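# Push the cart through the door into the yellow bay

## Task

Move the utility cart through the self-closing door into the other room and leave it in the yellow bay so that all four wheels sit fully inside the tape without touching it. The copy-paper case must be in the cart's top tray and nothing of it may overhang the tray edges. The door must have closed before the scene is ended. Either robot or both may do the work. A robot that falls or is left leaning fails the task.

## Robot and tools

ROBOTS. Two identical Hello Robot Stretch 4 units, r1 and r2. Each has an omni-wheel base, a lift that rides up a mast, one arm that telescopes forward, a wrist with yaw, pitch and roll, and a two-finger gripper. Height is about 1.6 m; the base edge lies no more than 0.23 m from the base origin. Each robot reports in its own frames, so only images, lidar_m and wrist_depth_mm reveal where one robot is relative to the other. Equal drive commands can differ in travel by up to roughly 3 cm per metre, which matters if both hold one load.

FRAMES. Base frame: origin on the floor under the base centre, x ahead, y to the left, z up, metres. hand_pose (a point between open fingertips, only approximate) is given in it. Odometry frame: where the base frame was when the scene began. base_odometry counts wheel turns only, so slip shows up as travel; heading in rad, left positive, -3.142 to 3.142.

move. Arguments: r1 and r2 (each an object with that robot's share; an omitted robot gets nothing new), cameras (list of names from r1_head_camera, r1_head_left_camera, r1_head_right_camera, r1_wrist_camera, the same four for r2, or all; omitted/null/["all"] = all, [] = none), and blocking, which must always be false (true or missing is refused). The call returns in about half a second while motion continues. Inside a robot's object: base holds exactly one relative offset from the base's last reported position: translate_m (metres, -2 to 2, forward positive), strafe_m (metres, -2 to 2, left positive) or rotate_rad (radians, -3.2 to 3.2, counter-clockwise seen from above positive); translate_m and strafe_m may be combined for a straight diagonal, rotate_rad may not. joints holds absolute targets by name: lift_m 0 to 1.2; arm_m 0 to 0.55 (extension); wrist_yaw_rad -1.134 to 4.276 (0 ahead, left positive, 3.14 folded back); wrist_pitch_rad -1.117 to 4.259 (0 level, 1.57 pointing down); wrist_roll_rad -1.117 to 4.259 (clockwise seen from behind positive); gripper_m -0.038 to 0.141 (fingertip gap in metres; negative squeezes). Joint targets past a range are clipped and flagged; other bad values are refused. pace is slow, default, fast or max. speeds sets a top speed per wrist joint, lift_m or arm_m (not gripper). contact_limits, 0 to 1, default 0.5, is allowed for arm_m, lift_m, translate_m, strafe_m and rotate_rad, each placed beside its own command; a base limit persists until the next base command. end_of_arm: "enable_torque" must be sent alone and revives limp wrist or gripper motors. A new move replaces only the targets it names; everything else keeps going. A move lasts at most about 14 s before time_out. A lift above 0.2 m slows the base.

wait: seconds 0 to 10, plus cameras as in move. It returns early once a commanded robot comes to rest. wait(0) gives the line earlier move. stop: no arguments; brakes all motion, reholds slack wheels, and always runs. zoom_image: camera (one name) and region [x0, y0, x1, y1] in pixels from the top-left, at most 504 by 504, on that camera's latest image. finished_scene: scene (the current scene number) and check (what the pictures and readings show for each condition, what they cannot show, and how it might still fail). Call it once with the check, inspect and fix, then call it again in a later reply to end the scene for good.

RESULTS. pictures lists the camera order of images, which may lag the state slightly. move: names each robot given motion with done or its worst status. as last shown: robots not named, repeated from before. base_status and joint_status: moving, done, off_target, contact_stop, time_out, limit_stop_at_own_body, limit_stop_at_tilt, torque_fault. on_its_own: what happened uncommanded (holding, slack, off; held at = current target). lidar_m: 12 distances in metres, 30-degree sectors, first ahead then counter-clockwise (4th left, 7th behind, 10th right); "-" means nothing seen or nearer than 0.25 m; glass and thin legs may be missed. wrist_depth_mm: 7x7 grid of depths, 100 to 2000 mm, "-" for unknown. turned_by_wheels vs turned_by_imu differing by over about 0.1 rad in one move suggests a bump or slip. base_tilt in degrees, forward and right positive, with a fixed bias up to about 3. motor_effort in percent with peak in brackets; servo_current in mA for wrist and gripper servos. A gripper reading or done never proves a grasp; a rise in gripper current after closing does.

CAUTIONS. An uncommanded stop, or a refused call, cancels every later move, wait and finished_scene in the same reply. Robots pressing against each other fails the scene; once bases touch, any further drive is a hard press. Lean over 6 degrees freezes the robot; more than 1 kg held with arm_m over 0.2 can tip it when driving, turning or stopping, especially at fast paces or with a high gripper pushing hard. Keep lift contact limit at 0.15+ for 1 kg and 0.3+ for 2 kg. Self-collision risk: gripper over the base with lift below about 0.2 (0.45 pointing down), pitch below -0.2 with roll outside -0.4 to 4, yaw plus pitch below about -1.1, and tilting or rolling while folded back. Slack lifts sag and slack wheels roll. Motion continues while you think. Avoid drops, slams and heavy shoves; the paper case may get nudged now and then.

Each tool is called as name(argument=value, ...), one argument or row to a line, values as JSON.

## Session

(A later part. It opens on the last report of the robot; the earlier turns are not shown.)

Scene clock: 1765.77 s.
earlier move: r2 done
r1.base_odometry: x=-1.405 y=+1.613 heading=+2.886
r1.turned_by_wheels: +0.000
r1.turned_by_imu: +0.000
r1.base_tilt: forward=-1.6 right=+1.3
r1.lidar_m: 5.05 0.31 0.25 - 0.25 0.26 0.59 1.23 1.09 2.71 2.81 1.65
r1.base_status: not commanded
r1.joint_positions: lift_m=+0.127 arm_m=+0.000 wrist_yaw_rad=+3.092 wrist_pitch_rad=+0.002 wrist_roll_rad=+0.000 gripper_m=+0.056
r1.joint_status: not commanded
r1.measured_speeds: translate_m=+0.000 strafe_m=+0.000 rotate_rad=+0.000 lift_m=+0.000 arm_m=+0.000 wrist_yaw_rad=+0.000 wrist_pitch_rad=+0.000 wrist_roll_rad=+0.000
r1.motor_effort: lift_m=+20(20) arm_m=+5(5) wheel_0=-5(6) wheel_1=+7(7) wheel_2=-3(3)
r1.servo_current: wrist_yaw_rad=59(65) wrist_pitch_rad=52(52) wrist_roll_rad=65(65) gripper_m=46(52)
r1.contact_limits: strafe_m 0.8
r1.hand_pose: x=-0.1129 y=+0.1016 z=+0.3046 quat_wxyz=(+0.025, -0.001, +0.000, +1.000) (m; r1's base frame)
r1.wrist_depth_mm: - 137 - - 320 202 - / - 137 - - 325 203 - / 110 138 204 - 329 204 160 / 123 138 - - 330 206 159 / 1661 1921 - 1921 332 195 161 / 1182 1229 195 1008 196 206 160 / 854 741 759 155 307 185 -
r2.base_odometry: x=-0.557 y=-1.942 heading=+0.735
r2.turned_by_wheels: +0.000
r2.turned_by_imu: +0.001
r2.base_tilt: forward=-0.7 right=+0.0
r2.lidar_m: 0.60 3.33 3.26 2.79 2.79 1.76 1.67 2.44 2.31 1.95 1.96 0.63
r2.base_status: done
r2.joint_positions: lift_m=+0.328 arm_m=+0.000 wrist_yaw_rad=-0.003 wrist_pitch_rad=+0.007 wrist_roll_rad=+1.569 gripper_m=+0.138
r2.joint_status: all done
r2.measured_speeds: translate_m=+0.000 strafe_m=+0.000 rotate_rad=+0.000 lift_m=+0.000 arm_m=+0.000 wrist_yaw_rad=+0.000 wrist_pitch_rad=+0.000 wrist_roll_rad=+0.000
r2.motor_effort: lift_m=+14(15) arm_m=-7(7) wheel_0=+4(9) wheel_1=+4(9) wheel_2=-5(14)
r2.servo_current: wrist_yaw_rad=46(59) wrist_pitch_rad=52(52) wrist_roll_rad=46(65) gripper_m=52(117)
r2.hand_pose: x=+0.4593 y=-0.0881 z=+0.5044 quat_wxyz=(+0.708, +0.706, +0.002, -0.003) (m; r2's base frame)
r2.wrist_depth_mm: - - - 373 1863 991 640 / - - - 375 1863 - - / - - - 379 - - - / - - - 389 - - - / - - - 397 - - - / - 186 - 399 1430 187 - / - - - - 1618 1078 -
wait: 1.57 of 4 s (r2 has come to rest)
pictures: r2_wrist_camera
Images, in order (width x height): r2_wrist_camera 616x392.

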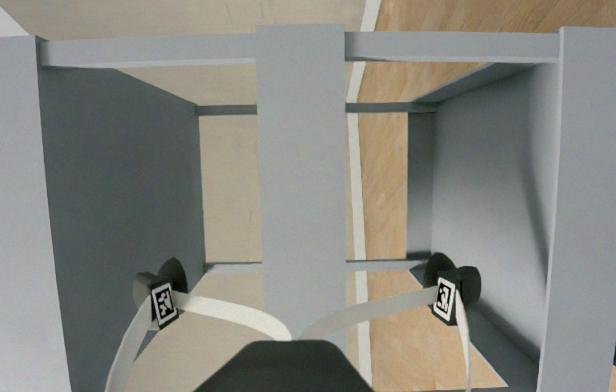

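move(
  blocking=false,
  cameras=[],
  r2={"base": {"translate_m": 0.155}, "pace": "slow", "contact_limits": {"translate_m": 0.2}},
)

wait(
  seconds=4,
  cameras=["r2_wrist_camera"],
)

Scene clock: 1780.27 s.
move: r2 moving
r1.base_odometry: x=-1.405 y=+1.613 heading=+2.886
r1.turned_by_wheels: +0.000
r1.turned_by_imu: +0.000
r1.base_tilt: forward=-1.6 right=+1.3
r1.lidar_m: 5.05 0.31 0.25 - 0.25 0.26 0.59 1.20 1.10 2.69 2.78 1.65
r1.base_status: not commanded
r1.joint_positions: lift_m=+0.127 arm_m=+0.000 wrist_yaw_rad=+3.092 wrist_pitch_rad=+0.002 wrist_roll_rad=+0.000 gripper_m=+0.056
r1.joint_status: not commanded
r1.measured_speeds: translate_m=+0.000 strafe_m=+0.000 rotate_rad=+0.000 lift_m=+0.000 arm_m=+0.000 wrist_yaw_rad=+0.000 wrist_pitch_rad=+0.000 wrist_roll_rad=+0.000
r1.motor_effort: lift_m=+20(20) arm_m=+5(5) wheel_0=-6(6) wheel_1=+7(7) wheel_2=-3(3)
r1.servo_current: wrist_yaw_rad=39(65) wrist_pitch_rad=33(46) wrist_roll_rad=52(59) gripper_m=39(46)
r1.contact_limits: strafe_m 0.8
r1.hand_pose: x=-0.1129 y=+0.1016 z=+0.3046 quat_wxyz=(+0.025, -0.001, +0.000, +1.000) (m; r1's base frame)
r1.wrist_depth_mm: - 137 - - 324 202 - / - 137 - - 325 202 - / 109 138 204 - 327 205 160 / 123 138 - - 330 205 160 / 1708 1983 - 1983 332 195 160 / 1160 1205 195 1008 195 205 160 / 854 768 759 156 306 184 -
r2.base_odometry: x=-0.548 y=-1.934 heading=+0.735
r2.turned_by_wheels: +0.000
r2.turned_by_imu: +0.001
r2.base_tilt: forward=-0.7 right=+0.1
r2.lidar_m: 0.60 3.33 3.25 2.80 2.78 1.74 1.69 2.49 2.33 1.96 1.97 0.61
r2.base_status: translate_m moving
r2.joint_positions: lift_m=+0.328 arm_m=+0.000 wrist_yaw_rad=-0.003 wrist_pitch_rad=+0.007 wrist_roll_rad=+1.569 gripper_m=+0.138
r2.joint_status: not commanded
r2.measured_speeds: translate_m=+0.048 strafe_m=+0.000 rotate_rad=-0.003 lift_m=+0.000 arm_m=+0.000 wrist_yaw_rad=+0.000 wrist_pitch_rad=+0.000 wrist_roll_rad=+0.000
r2.motor_effort: lift_m=+14(14) arm_m=-7(7) wheel_0=+3(9) wheel_1=+6(7) wheel_2=-8(9)
r2.servo_current: wrist_yaw_rad=46(52) wrist_pitch_rad=46(52) wrist_roll_rad=52(59) gripper_m=52(52)
r2.contact_limits: translate_m 0.2
r2.hand_pose: x=+0.4593 y=-0.0881 z=+0.5044 quat_wxyz=(+0.708, +0.706, +0.002, -0.003) (m; r2's base frame)
r2.wrist_depth_mm: - - - 362 1921 904 640 / - - - 366 1983 - - / - - - 373 - - - / - - - 379 - - - / - - - 384 - - - / - 186 - 389 1430 187 - / - - - - 1537 1118 -
pictures: none
No camera images: "cameras" was empty.

Scene clock: 1782.60 s.
earlier move: r2 done
r1.base_odometry: x=-1.405 y=+1.613 heading=+2.886
r1.turned_by_wheels: +0.000
r1.turned_by_imu: +0.000
r1.base_tilt: forward=-1.6 right=+1.3
r1.lidar_m: 5.05 0.32 0.25 - 0.25 0.25 0.57 1.19 1.11 2.71 2.79 1.81
r1.base_status: not commanded
r1.joint_positions: lift_m=+0.127 arm_m=+0.000 wrist_yaw_rad=+3.092 wrist_pitch_rad=+0.002 wrist_roll_rad=+0.000 gripper_m=+0.056
r1.joint_status: not commanded
r1.measured_speeds: translate_m=+0.000 strafe_m=+0.000 rotate_rad=+0.000 lift_m=+0.000 arm_m=+0.000 wrist_yaw_rad=+0.000 wrist_pitch_rad=+0.000 wrist_roll_rad=+0.000
r1.motor_effort: lift_m=+20(20) arm_m=+5(5) wheel_0=-5(6) wheel_1=+7(7) wheel_2=-3(3)
r1.servo_current: wrist_yaw_rad=46(78) wrist_pitch_rad=46(46) wrist_roll_rad=26(65) gripper_m=39(46)
r1.contact_limits: strafe_m 0.8
r1.hand_pose: x=-0.1129 y=+0.1016 z=+0.3046 quat_wxyz=(+0.025, -0.001, +0.000, +1.000) (m; r1's base frame)
r1.wrist_depth_mm: - 137 - - 322 201 - / - 137 - - 325 203 - / 109 138 204 - 327 204 160 / 123 138 - - 329 206 160 / 1661 - - 1983 330 195 160 / 1229 1182 195 1008 196 205 160 / 854 741 759 155 306 184 -
r2.base_odometry: x=-0.442 y=-1.839 heading=+0.735
r2.turned_by_wheels: +0.000
r2.turned_by_imu: +0.001
r2.base_tilt: forward=-0.7 right=+0.0
r2.lidar_m: 0.46 0.50 3.31 2.83 2.83 1.89 1.82 2.62 2.25 1.92 1.93 0.48
r2.base_status: done
r2.joint_positions: lift_m=+0.328 arm_m=+0.000 wrist_yaw_rad=-0.003 wrist_pitch_rad=+0.007 wrist_roll_rad=+1.569 gripper_m=+0.138
r2.joint_status: not commanded
r2.measured_speeds: translate_m=+0.000 strafe_m=+0.000 rotate_rad=+0.000 lift_m=+0.000 arm_m=+0.000 wrist_yaw_rad=+0.000 wrist_pitch_rad=+0.000 wrist_roll_rad=+0.000
r2.motor_effort: lift_m=+14(14) arm_m=-7(7) wheel_0=+5(9) wheel_1=+5(7) wheel_2=-6(11)
r2.servo_current: wrist_yaw_rad=46(65) wrist_pitch_rad=52(59) wrist_roll_rad=39(59) gripper_m=52(59)
r2.contact_limits: translate_m 0.2
r2.hand_pose: x=+0.4593 y=-0.0881 z=+0.5044 quat_wxyz=(+0.708, +0.706, +0.002, -0.003) (m; r2's base frame)
r2.wrist_depth_mm: - - - 223 1499 1042 - / - - - 227 1499 - - / - - - 231 1576 - - / - - 831 236 1576 - - / - - 820 239 1576 - - / - 186 243 243 199 202 - / - - - - 1618 1098 -
wait: 2.33 of 4 s (r2 has come to rest)
pictures: r2_wrist_camera
Images, in order (width x height): r2_wrist_camera 616x392.

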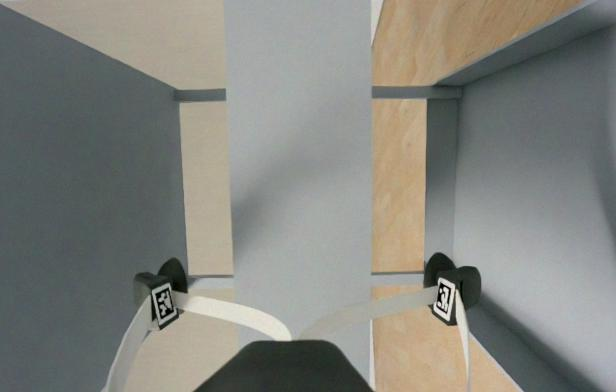

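move(
  blocking=false,
  cameras=[],
  r2={"base": {"translate_m": 0.045}, "pace": "slow", "contact_limits": {"translate_m": 0.2}},
)

wait(
  seconds=3,
  cameras=["r2_wrist_camera"],
)

Scene clock: 1792.90 s.
move: r2 moving
r1.base_odometry: x=-1.405 y=+1.613 heading=+2.886
r1.turned_by_wheels: +0.000
r1.turned_by_imu: +0.000
r1.base_tilt: forward=-1.6 right=+1.3
r1.lidar_m: 5.03 0.31 0.25 - 0.25 0.25 0.58 1.24 1.10 2.70 2.79 1.81
r1.base_status: not commanded
r1.joint_positions: lift_m=+0.127 arm_m=+0.000 wrist_yaw_rad=+3.092 wrist_pitch_rad=+0.002 wrist_roll_rad=+0.000 gripper_m=+0.056
r1.joint_status: not commanded
r1.measured_speeds: translate_m=+0.000 strafe_m=+0.000 rotate_rad=+0.000 lift_m=+0.000 arm_m=+0.000 wrist_yaw_rad=+0.000 wrist_pitch_rad=+0.000 wrist_roll_rad=+0.000
r1.motor_effort: lift_m=+20(20) arm_m=+5(5) wheel_0=-6(6) wheel_1=+7(7) wheel_2=-3(3)
r1.servo_current: wrist_yaw_rad=52(65) wrist_pitch_rad=46(46) wrist_roll_rad=52(59) gripper_m=39(52)
r1.contact_limits: strafe_m 0.8
r1.hand_pose: x=-0.1129 y=+0.1016 z=+0.3046 quat_wxyz=(+0.025, -0.001, +0.000, +1.000) (m; r1's base frame)
r1.wrist_depth_mm: - 137 - - 322 202 - / - 137 - - 324 204 - / 110 138 204 - 329 204 160 / 123 138 - - 332 206 160 / 1661 1983 - 1863 330 195 160 / 1205 1205 194 1025 195 206 160 / 842 750 750 156 306 185 -
r2.base_odometry: x=-0.433 y=-1.830 heading=+0.736
r2.turned_by_wheels: +0.000
r2.turned_by_imu: +0.001
r2.base_tilt: forward=-0.6 right=+0.1
r2.lidar_m: 0.45 0.51 3.32 2.83 2.84 1.90 1.85 2.60 2.27 1.92 1.92 0.44
r2.base_status: translate_m moving
r2.joint_positions: lift_m=+0.328 arm_m=+0.000 wrist_yaw_rad=-0.003 wrist_pitch_rad=+0.007 wrist_roll_rad=+1.569 gripper_m=+0.138
r2.joint_status: not commanded
r2.measured_speeds: translate_m=+0.048 strafe_m=+0.000 rotate_rad=-0.003 lift_m=+0.000 arm_m=+0.000 wrist_yaw_rad=+0.000 wrist_pitch_rad=+0.000 wrist_roll_rad=+0.000
r2.motor_effort: lift_m=+14(14) arm_m=-7(7) wheel_0=+6(12) wheel_1=+6(7) wheel_2=-9(11)
r2.servo_current: wrist_yaw_rad=52(52) wrist_pitch_rad=52(52) wrist_roll_rad=46(59) gripper_m=52(59)
r2.contact_limits: translate_m 0.2
r2.hand_pose: x=+0.4593 y=-0.0881 z=+0.5044 quat_wxyz=(+0.708, +0.706, +0.002, -0.003) (m; r2's base frame)
r2.wrist_depth_mm: - - - 212 1499 1078 - / - - - 216 1499 - - / - - - 220 1537 - - / - - 831 224 1576 - - / - - 820 228 1618 - - / - 186 230 230 196 203 - / - - - - 1576 1098 -
pictures: none
No camera images: "cameras" was empty.

Scene clock: 1794.03 s.
earlier move: r2 done
r1.base_odometry: x=-1.405 y=+1.613 heading=+2.886
r1.turned_by_wheels: +0.000
r1.turned_by_imu: +0.000
r1.base_tilt: forward=-1.6 right=+1.3
r1.lidar_m: 5.06 0.34 0.25 - 0.25 0.26 0.59 1.21 1.12 2.70 2.80 1.87
r1.base_status: not commanded
r1.joint_positions: lift_m=+0.127 arm_m=+0.000 wrist_yaw_rad=+3.092 wrist_pitch_rad=+0.002 wrist_roll_rad=+0.000 gripper_m=+0.056
r1.joint_status: not commanded
r1.measured_speeds: translate_m=+0.000 strafe_m=+0.000 rotate_rad=+0.000 lift_m=+0.000 arm_m=+0.000 wrist_yaw_rad=+0.000 wrist_pitch_rad=+0.000 wrist_roll_rad=+0.000
r1.motor_effort: lift_m=+20(20) arm_m=+5(5) wheel_0=-6(6) wheel_1=+7(7) wheel_2=-3(3)
r1.servo_current: wrist_yaw_rad=46(72) wrist_pitch_rad=39(52) wrist_roll_rad=52(65) gripper_m=46(52)
r1.contact_limits: strafe_m 0.8
r1.hand_pose: x=-0.1129 y=+0.1016 z=+0.3046 quat_wxyz=(+0.025, -0.001, +0.000, +1.000) (m; r1's base frame)
r1.wrist_depth_mm: - 137 - - 324 202 - / - 137 - - 325 203 - / 110 138 204 - 329 204 160 / 123 138 - - 330 206 160 / 1661 1983 - 1983 330 195 160 / 1182 1205 195 991 195 206 160 / 854 750 759 156 306 184 -
r2.base_odometry: x=-0.409 y=-1.809 heading=+0.736
r2.turned_by_wheels: +0.000
r2.turned_by_imu: +0.000
r2.base_tilt: forward=-0.7 right=+0.1
r2.lidar_m: 0.41 0.46 3.33 2.83 2.84 1.96 1.88 2.64 2.24 1.91 1.90 0.43
r2.base_status: done
r2.joint_positions: lift_m=+0.328 arm_m=+0.000 wrist_yaw_rad=-0.003 wrist_pitch_rad=+0.007 wrist_roll_rad=+1.569 gripper_m=+0.138
r2.joint_status: not commanded
r2.measured_speeds: translate_m=+0.000 strafe_m=+0.000 rotate_rad=+0.000 lift_m=+0.000 arm_m=+0.000 wrist_yaw_rad=+0.000 wrist_pitch_rad=+0.000 wrist_roll_rad=+0.000
r2.motor_effort: lift_m=+14(14) arm_m=-6(7) wheel_0=+3(12) wheel_1=+4(8) wheel_2=-6(11)
r2.servo_current: wrist_yaw_rad=39(65) wrist_pitch_rad=46(59) wrist_roll_rad=52(59) gripper_m=52(59)
r2.contact_limits: translate_m 0.2
r2.hand_pose: x=+0.4593 y=-0.0881 z=+0.5044 quat_wxyz=(+0.708, +0.706, +0.002, -0.003) (m; r2's base frame)
r2.wrist_depth_mm: - - 181 181 1366 1060 - / - 759 184 184 186 - - / - - 189 187 768 - - / - - - 191 788 - - / - - 194 195 809 - - / - 186 197 197 197 203 - / - - - - - 1098 -
wait: 1.13 of 3 s (r2 has come to rest)
pictures: r2_wrist_camera
Images, in order (width x height): r2_wrist_camera 616x392.

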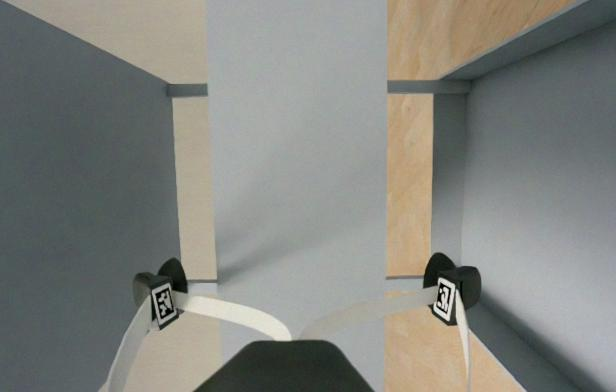

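move(
  blocking=false,
  r2={"joints": {"gripper_m": 0.055}},
  cameras=["r2_wrist_camera"],
)

wait(
  seconds=2,
  cameras=["r2_wrist_camera"],
)

Scene clock: 1844.70 s.
move: r2 moving
r1.base_odometry: x=-1.405 y=+1.613 heading=+2.886
r1.turned_by_wheels: +0.000
r1.turned_by_imu: +0.000
r1.base_tilt: forward=-1.6 right=+1.3
r1.lidar_m: 5.06 0.32 0.25 - 0.25 0.25 0.57 1.24 1.11 2.73 2.81 1.86
r1.base_status: not commanded
r1.joint_positions: lift_m=+0.127 arm_m=+0.000 wrist_yaw_rad=+3.092 wrist_pitch_rad=+0.002 wrist_roll_rad=+0.000 gripper_m=+0.056
r1.joint_status: not commanded
r1.measured_speeds: translate_m=+0.000 strafe_m=+0.000 rotate_rad=+0.000 lift_m=+0.000 arm_m=+0.000 wrist_yaw_rad=+0.000 wrist_pitch_rad=+0.000 wrist_roll_rad=+0.000
r1.motor_effort: lift_m=+20(20) arm_m=+5(5) wheel_0=-6(6) wheel_1=+7(7) wheel_2=-3(3)
r1.servo_current: wrist_yaw_rad=46(59) wrist_pitch_rad=46(46) wrist_roll_rad=52(59) gripper_m=46(46)
r1.contact_limits: strafe_m 0.8
r1.hand_pose: x=-0.1129 y=+0.1016 z=+0.3046 quat_wxyz=(+0.025, -0.001, +0.000, +1.000) (m; r1's base frame)
r1.wrist_depth_mm: - 137 - - 324 202 - / - 137 - - 325 203 - / 110 137 203 - 329 204 160 / 123 138 - - 330 206 160 / 1661 1983 - 1921 332 195 161 / 1182 1205 195 991 195 206 160 / 854 750 750 156 306 184 -
r2.base_odometry: x=-0.409 y=-1.809 heading=+0.736
r2.turned_by_wheels: +0.000
r2.turned_by_imu: +0.000
r2.base_tilt: forward=-0.7 right=+0.1
r2.lidar_m: 0.41 0.46 3.36 2.84 2.84 1.93 1.86 2.64 2.24 1.91 1.91 0.43
r2.base_status: not commanded
r2.joint_positions: lift_m=+0.328 arm_m=+0.000 wrist_yaw_rad=-0.003 wrist_pitch_rad=+0.007 wrist_roll_rad=+1.569 gripper_m=+0.126
r2.joint_status: gripper_m moving
r2.measured_speeds: translate_m=+0.000 strafe_m=+0.000 rotate_rad=+0.000 lift_m=+0.000 arm_m=+0.000 wrist_yaw_rad=+0.000 wrist_pitch_rad=+0.000 wrist_roll_rad=+0.000
r2.motor_effort: lift_m=+14(14) arm_m=-7(7) wheel_0=+3(4) wheel_1=+3(4) wheel_2=-6(6)
r2.servo_current: wrist_yaw_rad=39(52) wrist_pitch_rad=52(52) wrist_roll_rad=46(59) gripper_m=111(111)
r2.contact_limits: translate_m 0.2
r2.hand_pose: x=+0.4593 y=-0.0881 z=+0.5044 quat_wxyz=(+0.708, +0.706, +0.002, -0.003) (m; r2's base frame)
r2.wrist_depth_mm: - - 181 181 1366 1060 - / - 759 184 184 186 - - / - - 189 188 768 - - / - - - 190 788 - - / - - 196 195 218 - - / - 189 197 197 195 - - / - - - - - 1118 -
pictures: r2_wrist_camera
Images, in order (width x height): r2_wrist_camera 616x392.

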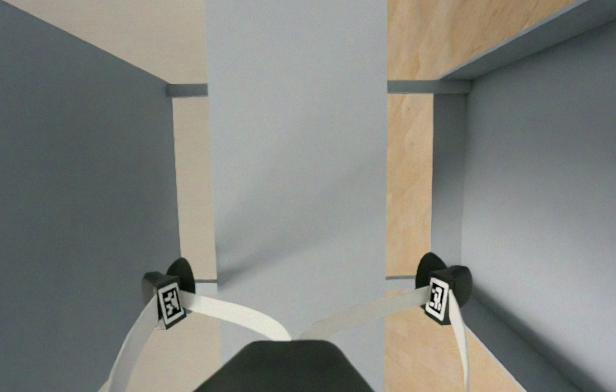

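Scene clock: 1846.00 s.
earlier move: r2 done
r1.base_odometry: x=-1.405 y=+1.613 heading=+2.886
r1.turned_by_wheels: +0.000
r1.turned_by_imu: +0.000
r1.base_tilt: forward=-1.6 right=+1.3
r1.lidar_m: 5.04 0.31 0.25 - 0.25 0.25 0.58 1.24 1.12 2.71 2.78 1.86
r1.base_status: not commanded
r1.joint_positions: lift_m=+0.127 arm_m=+0.000 wrist_yaw_rad=+3.092 wrist_pitch_rad=+0.002 wrist_roll_rad=+0.000 gripper_m=+0.056
r1.joint_status: not commanded
r1.measured_speeds: translate_m=+0.000 strafe_m=+0.000 rotate_rad=+0.000 lift_m=+0.000 arm_m=+0.000 wrist_yaw_rad=+0.000 wrist_pitch_rad=+0.000 wrist_roll_rad=+0.000
r1.motor_effort: lift_m=+20(20) arm_m=+5(5) wheel_0=-5(6) wheel_1=+7(7) wheel_2=-3(3)
r1.servo_current: wrist_yaw_rad=46(78) wrist_pitch_rad=39(52) wrist_roll_rad=52(72) gripper_m=39(46)
r1.contact_limits: strafe_m 0.8
r1.hand_pose: x=-0.1129 y=+0.1016 z=+0.3046 quat_wxyz=(+0.025, -0.001, +0.000, +1.000) (m; r1's base frame)
r1.wrist_depth_mm: - 137 - - 322 202 - / - 137 - - 325 202 - / 110 137 204 - 329 204 160 / 123 138 - - 330 206 160 / 1708 1983 - 1921 332 195 160 / 1205 1205 194 991 195 206 160 / 854 750 759 156 306 185 -
r2.base_odometry: x=-0.409 y=-1.809 heading=+0.736
r2.turned_by_wheels: +0.000
r2.turned_by_imu: +0.000
r2.base_tilt: forward=-0.7 right=+0.1
r2.lidar_m: 0.41 0.44 3.34 2.84 2.82 1.95 1.88 2.65 2.25 1.92 1.91 0.43
r2.base_status: not commanded
r2.joint_positions: lift_m=+0.328 arm_m=+0.000 wrist_yaw_rad=-0.001 wrist_pitch_rad=+0.007 wrist_roll_rad=+1.569 gripper_m=+0.056
r2.joint_status: all done
r2.measured_speeds: translate_m=+0.000 strafe_m=+0.000 rotate_rad=+0.000 lift_m=+0.000 arm_m=+0.000 wrist_yaw_rad=+0.000 wrist_pitch_rad=+0.000 wrist_roll_rad=+0.000
r2.motor_effort: lift_m=+16(16) arm_m=-7(7) wheel_0=+3(4) wheel_1=+3(4) wheel_2=-4(6)
r2.servo_current: wrist_yaw_rad=52(59) wrist_pitch_rad=46(59) wrist_roll_rad=52(59) gripper_m=85(156)
r2.contact_limits: translate_m 0.2
r2.hand_pose: x=+0.4594 y=-0.0876 z=+0.5043 quat_wxyz=(+0.708, +0.706, +0.002, -0.003) (m; r2's base frame)
r2.wrist_depth_mm: - - 177 176 1464 1025 - / - 732 180 180 - - - / - - 183 183 1537 - - / - - 186 186 1499 - - / - - 190 190 809 - - / - 167 191 194 183 157 - / - - - - - 991 -
wait: 1.30 of 2 s (r2 has come to rest)
pictures: r2_wrist_camera
Images, in order (width x height): r2_wrist_camera 616x392.

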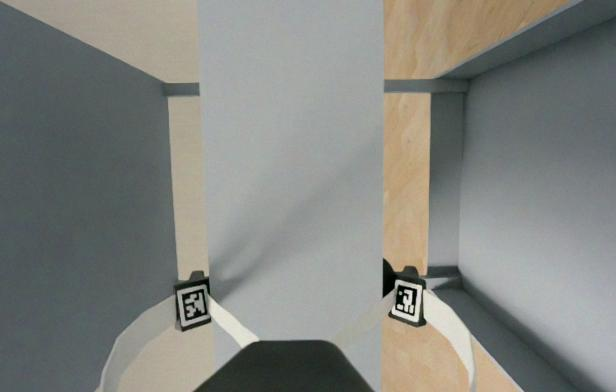

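move(
  blocking=false,
  r2={"joints": {"gripper_m": 0.035}},
  cameras=[],
)

wait(
  seconds=2,
  cameras=["r2_wrist_camera", "r2_head_camera"],
)

Scene clock: 1855.30 s.
move: r2 moving
r1.base_odometry: x=-1.405 y=+1.613 heading=+2.886
r1.turned_by_wheels: +0.000
r1.turned_by_imu: +0.000
r1.base_tilt: forward=-1.6 right=+1.3
r1.lidar_m: 5.04 0.30 0.25 - 0.25 0.25 0.59 1.21 1.13 2.70 2.82 1.85
r1.base_status: not commanded
r1.joint_positions: lift_m=+0.127 arm_m=+0.000 wrist_yaw_rad=+3.092 wrist_pitch_rad=+0.002 wrist_roll_rad=+0.000 gripper_m=+0.056
r1.joint_status: not commanded
r1.measured_speeds: translate_m=+0.000 strafe_m=+0.000 rotate_rad=+0.000 lift_m=+0.000 arm_m=+0.000 wrist_yaw_rad=+0.000 wrist_pitch_rad=+0.000 wrist_roll_rad=+0.000
r1.motor_effort: lift_m=+20(20) arm_m=+5(5) wheel_0=-6(6) wheel_1=+7(7) wheel_2=-3(3)
r1.servo_current: wrist_yaw_rad=39(72) wrist_pitch_rad=46(46) wrist_roll_rad=59(59) gripper_m=46(46)
r1.contact_limits: strafe_m 0.8
r1.hand_pose: x=-0.1129 y=+0.1016 z=+0.3046 quat_wxyz=(+0.025, -0.001, +0.000, +1.000) (m; r1's base frame)
r1.wrist_depth_mm: - 137 - - 322 201 - / - 137 - - 325 203 - / 109 137 204 - 329 205 160 / 123 138 - - 329 205 160 / 1661 1921 - 1983 329 195 160 / 1182 1205 195 991 196 206 160 / 854 750 768 156 307 185 -
r2.base_odometry: x=-0.409 y=-1.809 heading=+0.736
r2.turned_by_wheels: +0.000
r2.turned_by_imu: +0.001
r2.base_tilt: forward=-0.6 right=+0.0
r2.lidar_m: 0.41 0.43 3.34 2.85 2.84 1.98 1.88 2.66 2.23 1.91 1.89 0.43
r2.base_status: not commanded
r2.joint_positions: lift_m=+0.328 arm_m=+0.000 wrist_yaw_rad=+0.001 wrist_pitch_rad=+0.007 wrist_roll_rad=+1.569 gripper_m=+0.040
r2.joint_status: gripper_m moving
r2.measured_speeds: translate_m=+0.000 strafe_m=+0.000 rotate_rad=+0.000 lift_m=+0.000 arm_m=+0.000 wrist_yaw_rad=+0.004 wrist_pitch_rad=+0.000 wrist_roll_rad=+0.000
r2.motor_effort: lift_m=+16(16) arm_m=-7(7) wheel_0=+3(3) wheel_1=+3(4) wheel_2=-3(4)
r2.servo_current: wrist_yaw_rad=33(59) wrist_pitch_rad=46(52) wrist_roll_rad=46(59) gripper_m=169(228)
r2.contact_limits: translate_m 0.2
r2.hand_pose: x=+0.4595 y=-0.0873 z=+0.5043 quat_wxyz=(+0.708, +0.706, +0.003, -0.002) (m; r2's base frame)
r2.wrist_depth_mm: - - 172 172 1464 1042 - / - 732 176 176 - - - / - - 180 179 1537 - - / - - 182 182 1499 - - / - - 185 186 809 - - / - 171 188 189 183 - - / - - - - - 1160 -
pictures: none
No camera images: "cameras" was empty.

Scene clock: 1855.73 s.
earlier move: r2 done
r1.base_odometry: x=-1.405 y=+1.613 heading=+2.886
r1.turned_by_wheels: +0.000
r1.turned_by_imu: +0.000
r1.base_tilt: forward=-1.6 right=+1.3
r1.lidar_m: 5.04 0.30 0.25 - 0.25 0.27 0.59 1.23 1.10 2.70 2.78 1.84
r1.base_status: not commanded
r1.joint_positions: lift_m=+0.127 arm_m=+0.000 wrist_yaw_rad=+3.092 wrist_pitch_rad=+0.002 wrist_roll_rad=+0.000 gripper_m=+0.056
r1.joint_status: not commanded
r1.measured_speeds: translate_m=+0.000 strafe_m=+0.000 rotate_rad=+0.000 lift_m=+0.000 arm_m=+0.000 wrist_yaw_rad=+0.000 wrist_pitch_rad=+0.000 wrist_roll_rad=+0.000
r1.motor_effort: lift_m=+20(20) arm_m=+5(5) wheel_0=-6(6) wheel_1=+7(7) wheel_2=-3(3)
r1.servo_current: wrist_yaw_rad=46(72) wrist_pitch_rad=46(52) wrist_roll_rad=46(65) gripper_m=46(46)
r1.contact_limits: strafe_m 0.8
r1.hand_pose: x=-0.1129 y=+0.1016 z=+0.3046 quat_wxyz=(+0.025, -0.001, +0.000, +1.000) (m; r1's base frame)
r1.wrist_depth_mm: - 136 - - 324 202 - / - 137 - - 325 204 - / 109 138 204 - 329 204 160 / 123 138 - - 330 205 160 / 1708 1983 - 1983 332 194 160 / 1182 1205 195 1008 195 206 160 / 866 750 750 156 306 185 -
r2.base_odometry: x=-0.409 y=-1.809 heading=+0.736
r2.turned_by_wheels: +0.000
r2.turned_by_imu: +0.000
r2.base_tilt: forward=-0.7 right=+0.1
r2.lidar_m: 0.40 0.44 3.35 2.83 2.85 1.93 1.89 2.65 2.25 1.91 1.90 0.42
r2.base_status: not commanded
r2.joint_positions: lift_m=+0.328 arm_m=+0.000 wrist_yaw_rad=+0.001 wrist_pitch_rad=+0.007 wrist_roll_rad=+1.569 gripper_m=+0.036
r2.joint_status: all done
r2.measured_speeds: translate_m=+0.000 strafe_m=+0.000 rotate_rad=+0.000 lift_m=+0.000 arm_m=+0.000 wrist_yaw_rad=+0.000 wrist_pitch_rad=+0.000 wrist_roll_rad=+0.000
r2.motor_effort: lift_m=+16(17) arm_m=-6(7) wheel_0=+3(3) wheel_1=+3(4) wheel_2=-3(4)
r2.servo_current: wrist_yaw_rad=46(59) wrist_pitch_rad=46(52) wrist_roll_rad=59(59) gripper_m=117(228)
r2.contact_limits: translate_m 0.2
r2.hand_pose: x=+0.4595 y=-0.0872 z=+0.5042 quat_wxyz=(+0.708, +0.706, +0.003, -0.002) (m; r2's base frame)
r2.wrist_depth_mm: - - 172 172 1464 1025 - / - 723 175 175 - - - / - - 179 179 1464 - - / - - 181 181 1464 - - / - - 185 184 798 - - / - 172 187 189 182 - - / - - - - - 1138 -
wait: 0.43 of 2 s (r2 has come to rest)
pictures: r2_head_camera, r2_wrist_camera
Images, in order (width x height): r2_head_camera 420x560, r2_wrist_camera 616x392.

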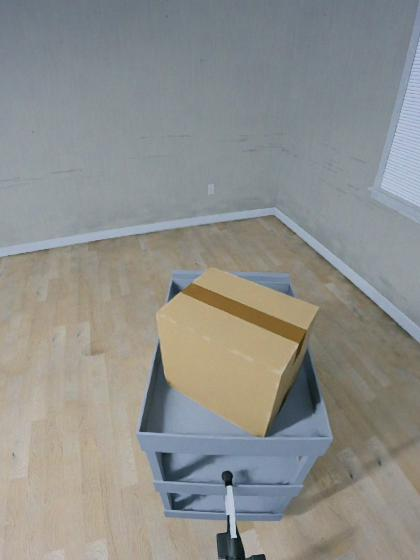

